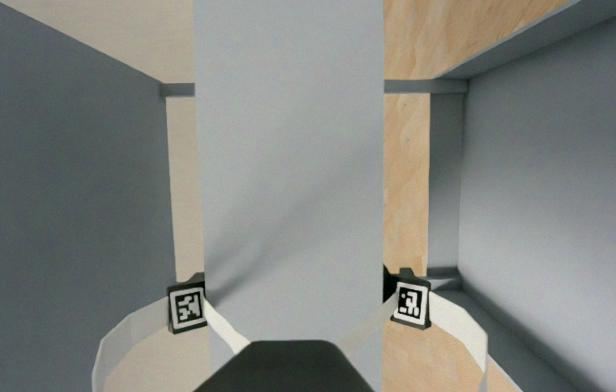

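move(
  blocking=false,
  r2={"base": {"translate_m": -0.15, "strafe_m": -0.017}, "pace": "slow", "contact_limits": {"translate_m": 0.6}},
  cameras=[],
)

wait(
  seconds=4,
  cameras=["r2_wrist_camera", "r2_head_camera"],
)

Scene clock: 1862.63 s.
move: r2 moving
r1.base_odometry: x=-1.405 y=+1.613 heading=+2.886
r1.turned_by_wheels: +0.000
r1.turned_by_imu: +0.000
r1.base_tilt: forward=-1.6 right=+1.2
r1.lidar_m: 5.06 0.32 0.25 - 0.25 0.25 0.57 1.20 1.12 2.71 2.81 1.84
r1.base_status: not commanded
r1.joint_positions: lift_m=+0.127 arm_m=+0.000 wrist_yaw_rad=+3.092 wrist_pitch_rad=+0.002 wrist_roll_rad=+0.000 gripper_m=+0.056
r1.joint_status: not commanded
r1.measured_speeds: translate_m=+0.000 strafe_m=+0.000 rotate_rad=+0.000 lift_m=+0.000 arm_m=+0.000 wrist_yaw_rad=+0.000 wrist_pitch_rad=+0.000 wrist_roll_rad=+0.000
r1.motor_effort: lift_m=+20(20) arm_m=+5(5) wheel_0=-6(6) wheel_1=+7(7) wheel_2=-3(3)
r1.servo_current: wrist_yaw_rad=39(72) wrist_pitch_rad=39(46) wrist_roll_rad=52(59) gripper_m=33(46)
r1.contact_limits: strafe_m 0.8
r1.hand_pose: x=-0.1129 y=+0.1016 z=+0.3046 quat_wxyz=(+0.025, -0.001, +0.000, +1.000) (m; r1's base frame)
r1.wrist_depth_mm: - 136 - - 322 202 - / - 137 - - 327 204 - / 109 138 204 - 329 204 160 / 123 138 - - 332 204 160 / 1661 1921 - 1863 332 195 160 / 1205 1205 195 991 195 206 160 / 842 750 750 156 307 185 -
r2.base_odometry: x=-0.417 y=-1.818 heading=+0.736
r2.turned_by_wheels: +0.000
r2.turned_by_imu: +0.001
r2.base_tilt: forward=-0.7 right=+0.1
r2.lidar_m: 0.40 0.45 3.32 2.82 2.83 1.95 1.86 2.62 2.25 1.92 1.91 0.39
r2.base_status: translate_m moving; strafe_m moving
r2.joint_positions: lift_m=+0.328 arm_m=+0.000 wrist_yaw_rad=+0.003 wrist_pitch_rad=+0.007 wrist_roll_rad=+1.569 gripper_m=+0.036
r2.joint_status: not commanded
r2.measured_speeds: translate_m=-0.049 strafe_m=-0.005 rotate_rad=+0.001 lift_m=+0.000 arm_m=+0.000 wrist_yaw_rad=+0.004 wrist_pitch_rad=+0.000 wrist_roll_rad=+0.000
r2.motor_effort: lift_m=+17(17) arm_m=-7(7) wheel_0=-4(8) wheel_1=-6(8) wheel_2=+14(14)
r2.servo_current: wrist_yaw_rad=33(59) wrist_pitch_rad=52(52) wrist_roll_rad=46(52) gripper_m=111(124)
r2.contact_limits: translate_m 0.6
r2.hand_pose: x=+0.4597 y=-0.0865 z=+0.5042 quat_wxyz=(+0.708, +0.706, +0.004, -0.001) (m; r2's base frame)
r2.wrist_depth_mm: - - 173 173 1464 1025 - / - - 176 176 - - - / - - 180 180 1499 - - / - - 182 182 1537 - - / - - 185 185 809 - - / - 171 187 189 185 - - / - - - - - 1060 -
pictures: none
No camera images: "cameras" was empty.

Scene clock: 1864.93 s.
earlier move: r2 done
r1.base_odometry: x=-1.405 y=+1.613 heading=+2.886
r1.turned_by_wheels: +0.000
r1.turned_by_imu: +0.000
r1.base_tilt: forward=-1.6 right=+1.3
r1.lidar_m: 2.80 0.29 0.25 - 0.25 0.25 0.60 1.22 1.11 2.71 2.80 1.70
r1.base_status: not commanded
r1.joint_positions: lift_m=+0.127 arm_m=+0.000 wrist_yaw_rad=+3.092 wrist_pitch_rad=+0.002 wrist_roll_rad=+0.000 gripper_m=+0.056
r1.joint_status: not commanded
r1.measured_speeds: translate_m=+0.000 strafe_m=+0.000 rotate_rad=+0.000 lift_m=+0.000 arm_m=+0.000 wrist_yaw_rad=+0.000 wrist_pitch_rad=+0.000 wrist_roll_rad=+0.000
r1.motor_effort: lift_m=+20(20) arm_m=+5(5) wheel_0=-5(6) wheel_1=+7(7) wheel_2=-3(3)
r1.servo_current: wrist_yaw_rad=39(72) wrist_pitch_rad=39(52) wrist_roll_rad=46(65) gripper_m=33(46)
r1.contact_limits: strafe_m 0.8
r1.hand_pose: x=-0.1129 y=+0.1016 z=+0.3046 quat_wxyz=(+0.025, -0.001, +0.000, +1.000) (m; r1's base frame)
r1.wrist_depth_mm: - 137 - - 324 203 - / - 137 - - 325 202 - / 109 138 204 - 327 205 160 / 123 138 - - 330 206 160 / 1708 1983 - 1921 332 195 160 / 1182 1229 195 1008 195 206 160 / 854 750 759 156 306 185 -
r2.base_odometry: x=-0.509 y=-1.922 heading=+0.736
r2.turned_by_wheels: +0.000
r2.turned_by_imu: +0.000
r2.base_tilt: forward=-0.7 right=+0.0
r2.lidar_m: 0.37 0.38 3.32 2.84 2.84 1.86 1.73 2.52 2.27 1.94 1.94 0.44
r2.base_status: done
r2.joint_positions: lift_m=+0.328 arm_m=+0.000 wrist_yaw_rad=+0.004 wrist_pitch_rad=+0.007 wrist_roll_rad=+1.569 gripper_m=+0.036
r2.joint_status: not commanded
r2.measured_speeds: translate_m=+0.000 strafe_m=+0.000 rotate_rad=+0.000 lift_m=+0.000 arm_m=+0.000 wrist_yaw_rad=+0.000 wrist_pitch_rad=+0.000 wrist_roll_rad=+0.000
r2.motor_effort: lift_m=+16(17) arm_m=-6(7) wheel_0=+0(8) wheel_1=-5(8) wheel_2=+6(15)
r2.servo_current: wrist_yaw_rad=46(59) wrist_pitch_rad=46(59) wrist_roll_rad=52(65) gripper_m=104(124)
r2.contact_limits: translate_m 0.6
r2.hand_pose: x=+0.4598 y=-0.0864 z=+0.5042 quat_wxyz=(+0.708, +0.707, +0.004, -0.001) (m; r2's base frame)
r2.wrist_depth_mm: - - 227 225 1464 976 699 / - - - 217 1464 976 - / - - - 209 1499 1138 - / - - 204 202 - - - / - - 199 196 809 - - / - 169 191 190 182 - - / - 148 - - - - -
wait: 2.30 of 4 s (r2 has come to rest)
pictures: r2_head_camera, r2_wrist_camera
Images, in order (width x height): r2_head_camera 420x560, r2_wrist_camera 616x392.

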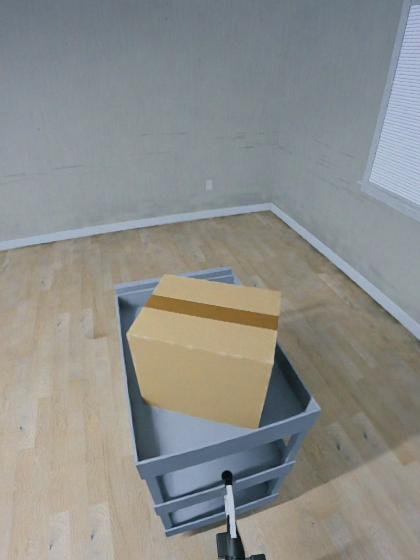

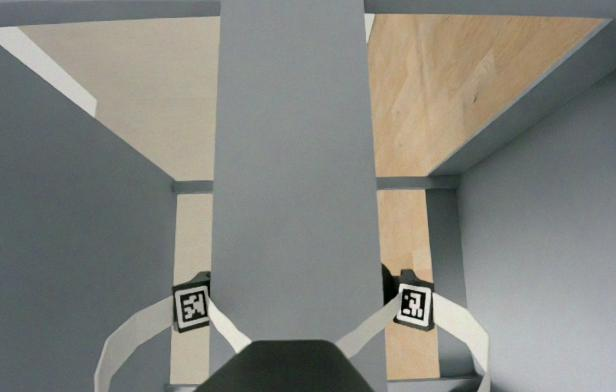

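move(
  blocking=false,
  r2={"base": {"translate_m": -0.42, "strafe_m": -0.062}, "pace": "slow", "contact_limits": {"translate_m": 0.6}},
  cameras=[],
)

wait(
  seconds=8,
  cameras=["r2_wrist_camera", "r2_head_camera"],
)

Scene clock: 1899.67 s.
move: r2 moving
r1.base_odometry: x=-1.405 y=+1.613 heading=+2.886
r1.turned_by_wheels: +0.000
r1.turned_by_imu: +0.000
r1.base_tilt: forward=-1.6 right=+1.3
r1.lidar_m: 2.75 0.32 0.25 - 0.25 0.26 0.55 1.21 1.11 2.71 2.81 1.68
r1.base_status: not commanded
r1.joint_positions: lift_m=+0.127 arm_m=+0.000 wrist_yaw_rad=+3.092 wrist_pitch_rad=+0.002 wrist_roll_rad=+0.000 gripper_m=+0.056
r1.joint_status: not commanded
r1.measured_speeds: translate_m=+0.000 strafe_m=+0.000 rotate_rad=+0.000 lift_m=+0.000 arm_m=+0.000 wrist_yaw_rad=+0.000 wrist_pitch_rad=+0.000 wrist_roll_rad=+0.000
r1.motor_effort: lift_m=+20(20) arm_m=+5(5) wheel_0=-6(6) wheel_1=+7(7) wheel_2=-3(3)
r1.servo_current: wrist_yaw_rad=52(59) wrist_pitch_rad=33(46) wrist_roll_rad=46(59) gripper_m=39(46)
r1.contact_limits: strafe_m 0.8
r1.hand_pose: x=-0.1129 y=+0.1016 z=+0.3046 quat_wxyz=(+0.025, -0.001, +0.000, +1.000) (m; r1's base frame)
r1.wrist_depth_mm: - 137 - - 324 202 - / - 137 - - 329 204 - / 109 138 204 - 327 204 160 / 123 138 - - 330 205 160 / 1661 - - 1983 330 195 161 / 1229 1182 194 1008 195 206 160 / 842 750 759 156 307 184 -
r2.base_odometry: x=-0.517 y=-1.931 heading=+0.736
r2.turned_by_wheels: +0.000
r2.turned_by_imu: +0.001
r2.base_tilt: forward=-0.6 right=+0.1
r2.lidar_m: 0.37 0.37 3.26 2.84 2.82 1.79 1.71 2.48 2.28 1.92 1.94 0.42
r2.base_status: translate_m moving; strafe_m moving
r2.joint_positions: lift_m=+0.328 arm_m=+0.000 wrist_yaw_rad=+0.004 wrist_pitch_rad=+0.007 wrist_roll_rad=+1.569 gripper_m=+0.036
r2.joint_status: not commanded
r2.measured_speeds: translate_m=-0.049 strafe_m=-0.008 rotate_rad=+0.000 lift_m=+0.000 arm_m=+0.000 wrist_yaw_rad=+0.000 wrist_pitch_rad=+0.000 wrist_roll_rad=+0.000
r2.motor_effort: lift_m=+17(17) arm_m=-6(7) wheel_0=-2(5) wheel_1=-6(8) wheel_2=+14(15)
r2.servo_current: wrist_yaw_rad=52(52) wrist_pitch_rad=52(52) wrist_roll_rad=39(59) gripper_m=104(111)
r2.contact_limits: translate_m 0.6
r2.hand_pose: x=+0.4598 y=-0.0864 z=+0.5042 quat_wxyz=(+0.708, +0.707, +0.004, -0.001) (m; r2's base frame)
r2.wrist_depth_mm: - - 229 227 1464 960 707 / - - - 217 1464 976 - / - - - 210 1537 1160 - / - - 204 203 - - - / - - 198 196 809 - - / - 168 191 190 183 - - / - 147 - - - - -
pictures: none
No camera images: "cameras" was empty.

Scene clock: 1904.67 s.
earlier move: r2 done
r1.base_odometry: x=-1.405 y=+1.613 heading=+2.886
r1.turned_by_wheels: +0.000
r1.turned_by_imu: +0.000
r1.base_tilt: forward=-1.6 right=+1.3
r1.lidar_m: 1.97 0.33 0.25 - 0.25 0.26 0.58 1.22 1.12 2.70 2.80 1.30
r1.base_status: not commanded
r1.joint_positions: lift_m=+0.127 arm_m=+0.000 wrist_yaw_rad=+3.092 wrist_pitch_rad=+0.002 wrist_roll_rad=+0.000 gripper_m=+0.056
r1.joint_status: not commanded
r1.measured_speeds: translate_m=+0.000 strafe_m=+0.000 rotate_rad=+0.000 lift_m=+0.000 arm_m=+0.000 wrist_yaw_rad=+0.000 wrist_pitch_rad=+0.000 wrist_roll_rad=+0.000
r1.motor_effort: lift_m=+20(20) arm_m=+5(5) wheel_0=-6(6) wheel_1=+6(7) wheel_2=-3(3)
r1.servo_current: wrist_yaw_rad=46(72) wrist_pitch_rad=39(52) wrist_roll_rad=39(85) gripper_m=39(52)
r1.contact_limits: strafe_m 0.8
r1.hand_pose: x=-0.1129 y=+0.1016 z=+0.3046 quat_wxyz=(+0.025, -0.001, +0.000, +1.000) (m; r1's base frame)
r1.wrist_depth_mm: - 137 - - 324 202 - / - 137 - - 327 203 - / 109 138 204 - 329 204 160 / 123 138 - - 330 205 160 / 1708 1983 - 1921 332 196 160 / 1205 1182 194 991 195 205 160 / 854 759 759 156 306 185 -
r2.base_odometry: x=-0.778 y=-2.249 heading=+0.736
r2.turned_by_wheels: +0.000
r2.turned_by_imu: +0.003
r2.base_tilt: forward=-0.7 right=+0.1
r2.lidar_m: 0.26 0.25 3.24 2.79 2.75 1.34 1.32 2.09 2.34 1.97 1.99 0.51
r2.base_status: done
r2.joint_positions: lift_m=+0.328 arm_m=+0.000 wrist_yaw_rad=+0.006 wrist_pitch_rad=+0.007 wrist_roll_rad=+1.569 gripper_m=+0.036
r2.joint_status: not commanded
r2.measured_speeds: translate_m=+0.000 strafe_m=+0.000 rotate_rad=+0.000 lift_m=+0.000 arm_m=+0.000 wrist_yaw_rad=+0.000 wrist_pitch_rad=+0.000 wrist_roll_rad=+0.000
r2.motor_effort: lift_m=+17(17) arm_m=-6(7) wheel_0=+2(7) wheel_1=-4(8) wheel_2=+9(15)
r2.servo_current: wrist_yaw_rad=59(65) wrist_pitch_rad=52(59) wrist_roll_rad=46(59) gripper_m=104(117)
r2.contact_limits: translate_m 0.6
r2.hand_pose: x=+0.4600 y=-0.0856 z=+0.5042 quat_wxyz=(+0.708, +0.707, +0.005, +0.000) (m; r2's base frame)
r2.wrist_depth_mm: - - - - 1921 946 676 / - - - - 1921 960 683 / - - - 307 1756 976 - / - - - 256 1708 991 - / - - - 220 1537 1078 - / - 180 191 191 180 157 - / - 148 174 - - - -
wait: 5.00 of 8 s (r2 has come to rest)
pictures: r2_head_camera, r2_wrist_camera
Images, in order (width x height): r2_head_camera 420x560, r2_wrist_camera 616x392.

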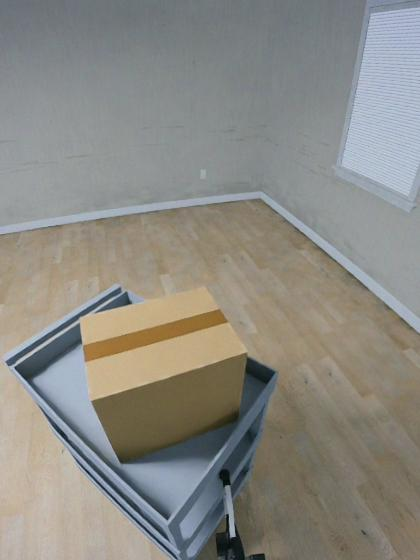

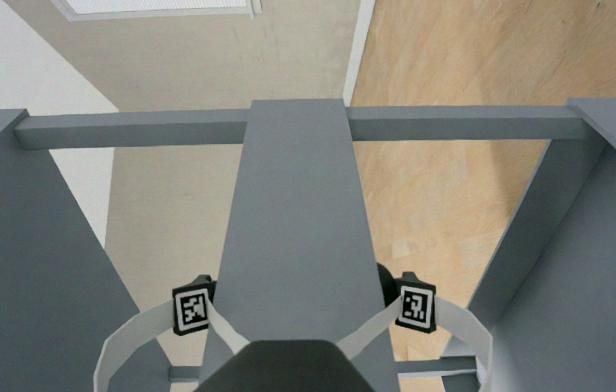

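move(
  blocking=false,
  r2={"joints": {"gripper_m": 0.015}},
  cameras=[],
)

wait(
  seconds=1.5,
  cameras=[],
)

move(
  blocking=false,
  r2={"base": {"translate_m": -0.099, "strafe_m": -0.015}, "pace": "slow", "contact_limits": {"translate_m": 0.6}},
  cameras=[],
)

wait(
  seconds=4,
  cameras=["r2_wrist_camera", "r2_head_camera"],
)

Scene clock: 1987.17 s.
move: r2 moving
r1.base_odometry: x=-1.405 y=+1.613 heading=+2.886
r1.turned_by_wheels: +0.000
r1.turned_by_imu: +0.000
r1.base_tilt: forward=-1.6 right=+1.3
r1.lidar_m: 1.95 0.35 0.25 - 0.25 0.25 0.56 1.24 1.10 2.71 2.80 1.30
r1.base_status: not commanded
r1.joint_positions: lift_m=+0.127 arm_m=+0.000 wrist_yaw_rad=+3.092 wrist_pitch_rad=+0.002 wrist_roll_rad=+0.000 gripper_m=+0.056
r1.joint_status: not commanded
r1.measured_speeds: translate_m=+0.000 strafe_m=+0.000 rotate_rad=+0.000 lift_m=+0.000 arm_m=+0.000 wrist_yaw_rad=+0.000 wrist_pitch_rad=+0.000 wrist_roll_rad=+0.000
r1.motor_effort: lift_m=+20(20) arm_m=+5(5) wheel_0=-6(6) wheel_1=+7(7) wheel_2=-3(3)
r1.servo_current: wrist_yaw_rad=65(65) wrist_pitch_rad=46(52) wrist_roll_rad=46(65) gripper_m=33(46)
r1.contact_limits: strafe_m 0.8
r1.hand_pose: x=-0.1129 y=+0.1016 z=+0.3046 quat_wxyz=(+0.025, -0.001, +0.000, +1.000) (m; r1's base frame)
r1.wrist_depth_mm: - 137 - - 324 202 - / - 137 - - 324 202 - / 110 138 204 - 327 204 160 / 123 138 - - 332 205 159 / 1756 1983 - 1921 330 195 160 / 1182 1205 195 1025 195 206 161 / 854 759 750 156 306 185 -
r2.base_odometry: x=-0.778 y=-2.249 heading=+0.736
r2.turned_by_wheels: +0.000
r2.turned_by_imu: +0.000
r2.base_tilt: forward=-0.6 right=+0.1
r2.lidar_m: 0.25 0.25 3.23 2.77 2.76 1.33 1.32 2.07 2.32 1.99 1.97 0.51
r2.base_status: not commanded
r2.joint_positions: lift_m=+0.328 arm_m=+0.000 wrist_yaw_rad=+0.007 wrist_pitch_rad=+0.007 wrist_roll_rad=+1.570 gripper_m=+0.020
r2.joint_status: gripper_m moving
r2.measured_speeds: translate_m=+0.000 strafe_m=+0.000 rotate_rad=+0.000 lift_m=+0.000 arm_m=+0.000 wrist_yaw_rad=+0.000 wrist_pitch_rad=+0.000 wrist_roll_rad=+0.000
r2.motor_effort: lift_m=+17(17) arm_m=-6(7) wheel_0=+3(3) wheel_1=-4(5) wheel_2=+9(9)
r2.servo_current: wrist_yaw_rad=52(65) wrist_pitch_rad=52(52) wrist_roll_rad=52(65) gripper_m=247(267)
r2.contact_limits: translate_m 0.6
r2.hand_pose: x=+0.4600 y=-0.0855 z=+0.5042 quat_wxyz=(+0.708, +0.707, +0.005, +0.000) (m; r2's base frame)
r2.wrist_depth_mm: - - - - 1863 960 668 / - - - - 1921 976 676 / 387 - - 301 1756 991 - / - - - 251 1756 1008 - / - - - 215 1576 1078 - / - 181 188 188 180 - - / - 144 170 - - - -
pictures: none
No camera images: "cameras" was empty.

Scene clock: 1987.60 s.
earlier move: r2 done
r1.base_odometry: x=-1.405 y=+1.613 heading=+2.886
r1.turned_by_wheels: +0.000
r1.turned_by_imu: +0.000
r1.base_tilt: forward=-1.6 right=+1.3
r1.lidar_m: 1.95 0.32 0.25 - 0.25 0.26 0.58 1.21 1.11 2.70 2.81 1.30
r1.base_status: not commanded
r1.joint_positions: lift_m=+0.127 arm_m=+0.000 wrist_yaw_rad=+3.092 wrist_pitch_rad=+0.002 wrist_roll_rad=+0.000 gripper_m=+0.056
r1.joint_status: not commanded
r1.measured_speeds: translate_m=+0.000 strafe_m=+0.000 rotate_rad=+0.000 lift_m=+0.000 arm_m=+0.000 wrist_yaw_rad=+0.000 wrist_pitch_rad=+0.000 wrist_roll_rad=+0.000
r1.motor_effort: lift_m=+20(20) arm_m=+5(5) wheel_0=-6(6) wheel_1=+7(7) wheel_2=-3(3)
r1.servo_current: wrist_yaw_rad=39(65) wrist_pitch_rad=39(52) wrist_roll_rad=39(65) gripper_m=39(52)
r1.contact_limits: strafe_m 0.8
r1.hand_pose: x=-0.1129 y=+0.1016 z=+0.3046 quat_wxyz=(+0.025, -0.001, +0.000, +1.000) (m; r1's base frame)
r1.wrist_depth_mm: - 136 - - 324 202 - / - 137 - - 325 202 - / 109 138 204 - 329 205 160 / 123 138 - - 330 206 159 / 1708 1983 - 1921 332 195 160 / 1205 1205 195 991 195 206 160 / 854 741 750 156 306 185 -
r2.base_odometry: x=-0.778 y=-2.249 heading=+0.736
r2.turned_by_wheels: +0.000
r2.turned_by_imu: +0.000
r2.base_tilt: forward=-0.7 right=+0.0
r2.lidar_m: 0.26 0.26 3.25 2.77 2.77 1.34 1.33 2.09 2.33 1.98 1.99 0.50
r2.base_status: not commanded
r2.joint_positions: lift_m=+0.328 arm_m=+0.000 wrist_yaw_rad=+0.007 wrist_pitch_rad=+0.007 wrist_roll_rad=+1.570 gripper_m=+0.016
r2.joint_status: all done
r2.measured_speeds: translate_m=+0.000 strafe_m=+0.000 rotate_rad=+0.000 lift_m=+0.000 arm_m=+0.000 wrist_yaw_rad=+0.000 wrist_pitch_rad=+0.000 wrist_roll_rad=+0.000
r2.motor_effort: lift_m=+17(17) arm_m=-6(7) wheel_0=+3(3) wheel_1=-4(5) wheel_2=+9(9)
r2.servo_current: wrist_yaw_rad=46(65) wrist_pitch_rad=46(52) wrist_roll_rad=39(65) gripper_m=150(267)
r2.contact_limits: translate_m 0.6
r2.hand_pose: x=+0.4600 y=-0.0855 z=+0.5042 quat_wxyz=(+0.708, +0.707, +0.005, +0.000) (m; r2's base frame)
r2.wrist_depth_mm: - - - - 1863 960 668 / - - - - 1863 960 676 / 389 - - 300 1708 991 - / - - - 250 1576 991 - / - - - 214 1537 1078 - / - 179 186 186 180 - - / - 146 170 - - 699 -
wait: 0.43 of 1.5 s (r2 has come to rest)
pictures: none
No camera images: "cameras" was empty.

Scene clock: 1988.10 s.
move: r2 moving
r1.base_odometry: x=-1.405 y=+1.613 heading=+2.886
r1.turned_by_wheels: +0.000
r1.turned_by_imu: +0.000
r1.base_tilt: forward=-1.6 right=+1.3
r1.lidar_m: 1.94 0.34 0.25 - 0.25 0.25 0.59 1.23 1.11 2.72 2.80 1.30
r1.base_status: not commanded
r1.joint_positions: lift_m=+0.127 arm_m=+0.000 wrist_yaw_rad=+3.092 wrist_pitch_rad=+0.002 wrist_roll_rad=+0.000 gripper_m=+0.056
r1.joint_status: not commanded
r1.measured_speeds: translate_m=+0.000 strafe_m=+0.000 rotate_rad=+0.000 lift_m=+0.000 arm_m=+0.000 wrist_yaw_rad=+0.000 wrist_pitch_rad=+0.000 wrist_roll_rad=+0.000
r1.motor_effort: lift_m=+20(20) arm_m=+5(5) wheel_0=-6(6) wheel_1=+7(7) wheel_2=-3(3)
r1.servo_current: wrist_yaw_rad=52(65) wrist_pitch_rad=39(52) wrist_roll_rad=39(65) gripper_m=39(52)
r1.contact_limits: strafe_m 0.8
r1.hand_pose: x=-0.1129 y=+0.1016 z=+0.3046 quat_wxyz=(+0.025, -0.001, +0.000, +1.000) (m; r1's base frame)
r1.wrist_depth_mm: - 137 - - 324 201 - / - 138 - - 325 202 - / 110 138 204 - 327 204 160 / 123 138 - - 330 206 160 / 1708 1983 - 1983 330 195 160 / 1182 1182 194 1008 195 206 161 / 854 750 759 156 307 184 -
r2.base_odometry: x=-0.786 y=-2.259 heading=+0.737
r2.turned_by_wheels: +0.001
r2.turned_by_imu: +0.001
r2.base_tilt: forward=-0.7 right=+0.1
r2.lidar_m: 0.25 0.25 3.24 2.77 2.76 1.32 1.32 2.07 2.33 2.00 2.00 0.52
r2.base_status: translate_m moving; strafe_m moving
r2.joint_positions: lift_m=+0.328 arm_m=+0.000 wrist_yaw_rad=+0.007 wrist_pitch_rad=+0.007 wrist_roll_rad=+1.570 gripper_m=+0.016
r2.joint_status: not commanded
r2.measured_speeds: translate_m=-0.048 strafe_m=-0.007 rotate_rad=-0.001 lift_m=+0.000 arm_m=+0.000 wrist_yaw_rad=+0.000 wrist_pitch_rad=+0.000 wrist_roll_rad=+0.000
r2.motor_effort: lift_m=+16(17) arm_m=-7(7) wheel_0=-1(5) wheel_1=-5(8) wheel_2=+13(15)
r2.servo_current: wrist_yaw_rad=65(65) wrist_pitch_rad=46(52) wrist_roll_rad=46(59) gripper_m=150(156)
r2.contact_limits: translate_m 0.6
r2.hand_pose: x=+0.4600 y=-0.0855 z=+0.5042 quat_wxyz=(+0.708, +0.707, +0.005, +0.000) (m; r2's base frame)
r2.wrist_depth_mm: - - - - 1808 960 668 / - - - - 1808 960 668 / 387 - - 300 1708 991 - / - - - 249 1537 976 - / - - - 213 1537 1078 - / - 179 186 187 179 - - / - 146 169 - - - -
pictures: none
No camera images: "cameras" was empty.

Scene clock: 1989.87 s.
earlier move: r2 done
r1.base_odometry: x=-1.405 y=+1.613 heading=+2.886
r1.turned_by_wheels: +0.000
r1.turned_by_imu: +0.000
r1.base_tilt: forward=-1.6 right=+1.3
r1.lidar_m: 1.88 0.31 0.25 - 0.25 0.25 0.57 1.22 1.12 2.69 2.80 1.21
r1.base_status: not commanded
r1.joint_positions: lift_m=+0.127 arm_m=+0.000 wrist_yaw_rad=+3.092 wrist_pitch_rad=+0.002 wrist_roll_rad=+0.000 gripper_m=+0.056
r1.joint_status: not commanded
r1.measured_speeds: translate_m=+0.000 strafe_m=+0.000 rotate_rad=+0.000 lift_m=+0.000 arm_m=+0.000 wrist_yaw_rad=+0.000 wrist_pitch_rad=+0.000 wrist_roll_rad=+0.000
r1.motor_effort: lift_m=+20(20) arm_m=+5(5) wheel_0=-5(6) wheel_1=+7(7) wheel_2=-3(3)
r1.servo_current: wrist_yaw_rad=59(72) wrist_pitch_rad=46(52) wrist_roll_rad=52(65) gripper_m=46(52)
r1.contact_limits: strafe_m 0.8
r1.hand_pose: x=-0.1129 y=+0.1016 z=+0.3046 quat_wxyz=(+0.025, -0.001, +0.000, +1.000) (m; r1's base frame)
r1.wrist_depth_mm: - 137 - - 325 202 - / - 137 - - 324 203 - / 109 138 203 - 329 204 160 / 123 138 - - 330 204 160 / 1708 1983 - 1921 332 195 160 / 1182 1205 195 1008 195 206 160 / 854 759 759 156 306 185 -
r2.base_odometry: x=-0.841 y=-2.327 heading=+0.737
r2.turned_by_wheels: +0.000
r2.turned_by_imu: +0.000
r2.base_tilt: forward=-0.7 right=+0.1
r2.lidar_m: 0.25 0.27 3.24 2.76 2.74 1.23 1.21 2.00 2.31 2.01 2.01 0.52
r2.base_status: done
r2.joint_positions: lift_m=+0.328 arm_m=+0.000 wrist_yaw_rad=+0.007 wrist_pitch_rad=+0.007 wrist_roll_rad=+1.570 gripper_m=+0.016
r2.joint_status: not commanded
r2.measured_speeds: translate_m=+0.000 strafe_m=+0.000 rotate_rad=+0.000 lift_m=+0.000 arm_m=+0.000 wrist_yaw_rad=+0.000 wrist_pitch_rad=+0.000 wrist_roll_rad=+0.000
r2.motor_effort: lift_m=+17(17) arm_m=-7(7) wheel_0=+0(6) wheel_1=-4(8) wheel_2=+8(15)
r2.servo_current: wrist_yaw_rad=59(72) wrist_pitch_rad=52(59) wrist_roll_rad=39(59) gripper_m=143(156)
r2.contact_limits: translate_m 0.6
r2.hand_pose: x=+0.4600 y=-0.0855 z=+0.5042 quat_wxyz=(+0.707, +0.707, +0.005, +0.000) (m; r2's base frame)
r2.wrist_depth_mm: - - - - 1921 976 676 / - - - - 1921 960 683 / 357 - - 307 1708 1008 - / - - - 252 1756 1008 - / - - - 214 1576 1078 - / - 181 186 186 181 - - / - 146 164 - - - -
wait: 1.77 of 4 s (r2 has come to rest)
pictures: r2_head_camera, r2_wrist_camera
Images, in order (width x height): r2_head_camera 420x560, r2_wrist_camera 616x392.

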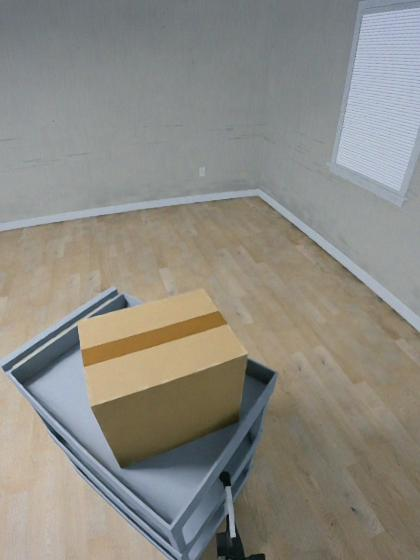

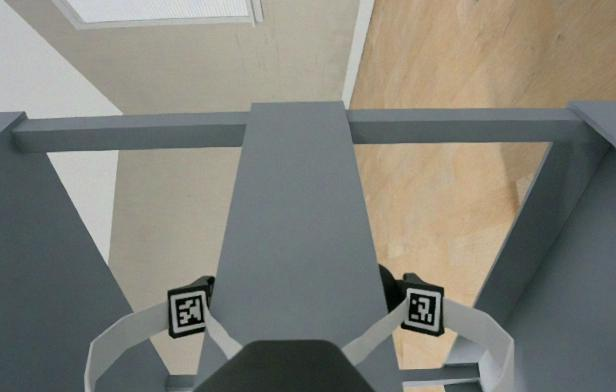

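wait(
  seconds=0,
  cameras=["r1_head_camera", "r1_head_right_camera"],
)

Scene clock: 2007.77 s.
r1.base_odometry: x=-1.405 y=+1.613 heading=+2.886
r1.turned_by_wheels: +0.000
r1.turned_by_imu: +0.000
r1.base_tilt: forward=-1.6 right=+1.3
r1.lidar_m: 1.86 0.33 0.25 - 0.25 0.26 0.57 1.23 1.11 2.70 2.81 1.22
r1.base_status: not commanded
r1.joint_positions: lift_m=+0.127 arm_m=+0.000 wrist_yaw_rad=+3.092 wrist_pitch_rad=+0.002 wrist_roll_rad=+0.000 gripper_m=+0.056
r1.joint_status: not commanded
r1.measured_speeds: translate_m=+0.000 strafe_m=+0.000 rotate_rad=+0.000 lift_m=+0.000 arm_m=+0.000 wrist_yaw_rad=+0.000 wrist_pitch_rad=+0.000 wrist_roll_rad=+0.000
r1.motor_effort: lift_m=+20(20) arm_m=+5(5) wheel_0=-5(6) wheel_1=+7(7) wheel_2=-3(3)
r1.servo_current: wrist_yaw_rad=52(72) wrist_pitch_rad=46(52) wrist_roll_rad=33(65) gripper_m=39(52)
r1.contact_limits: strafe_m 0.8
r1.hand_pose: x=-0.1129 y=+0.1016 z=+0.3046 quat_wxyz=(+0.025, -0.001, +0.000, +1.000) (m; r1's base frame)
r1.wrist_depth_mm: - 137 - - 324 202 - / - 137 - - 325 202 - / 109 138 204 - 330 204 160 / 123 138 - - 330 206 160 / 1708 - - 1983 332 195 160 / 1205 1205 195 991 195 205 160 / 842 750 750 155 306 184 -
r2.base_odometry: x=-0.841 y=-2.327 heading=+0.737
r2.turned_by_wheels: +0.000
r2.turned_by_imu: +0.000
r2.base_tilt: forward=-0.7 right=+0.1
r2.lidar_m: 0.25 0.27 3.22 2.74 2.75 1.24 1.24 1.99 2.31 2.00 1.99 0.54
r2.base_status: done
r2.joint_positions: lift_m=+0.328 arm_m=+0.000 wrist_yaw_rad=+0.007 wrist_pitch_rad=+0.007 wrist_roll_rad=+1.570 gripper_m=+0.016
r2.joint_status: not commanded
r2.measured_speeds: translate_m=+0.000 strafe_m=+0.000 rotate_rad=+0.000 lift_m=+0.000 arm_m=+0.000 wrist_yaw_rad=+0.000 wrist_pitch_rad=+0.000 wrist_roll_rad=+0.000
r2.motor_effort: lift_m=+17(17) arm_m=-7(7) wheel_0=+0(6) wheel_1=-4(8) wheel_2=+8(15)
r2.servo_current: wrist_yaw_rad=59(72) wrist_pitch_rad=52(59) wrist_roll_rad=46(59) gripper_m=143(156)
r2.contact_limits: translate_m 0.6
r2.hand_pose: x=+0.4600 y=-0.0855 z=+0.5042 quat_wxyz=(+0.707, +0.707, +0.005, +0.000) (m; r2's base frame)
r2.wrist_depth_mm: - - - - 1808 976 676 / - - - - 1921 976 683 / 357 - - 307 1708 991 - / - - - 252 1756 991 - / - - - 213 1537 1078 - / - 180 186 186 181 - - / - 147 164 - - - -
pictures: r1_head_camera, r1_head_right_camera
Images, in order (width x height): r1_head_camera 420x560, r1_head_right_camera 420x672.

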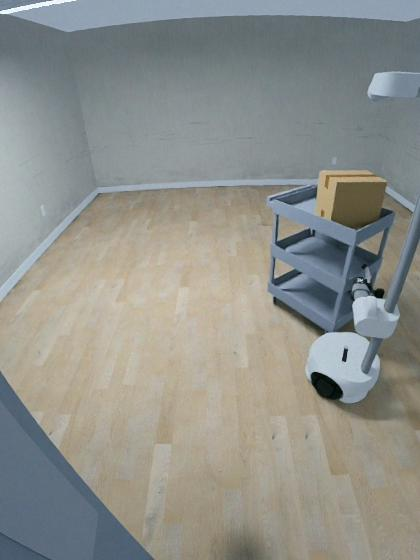

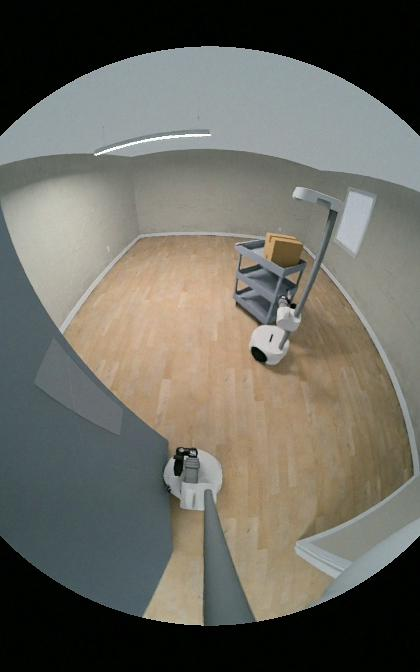

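zoom_image(
  camera="r1_head_camera",
  region=[260, 160, 420, 410],
)

Scaled by 2.016 from the camera's 420x560 image, which has a finer 600x800 frame.

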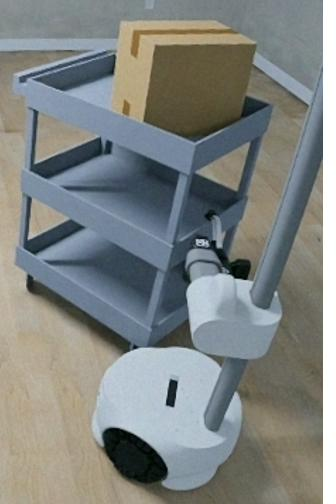

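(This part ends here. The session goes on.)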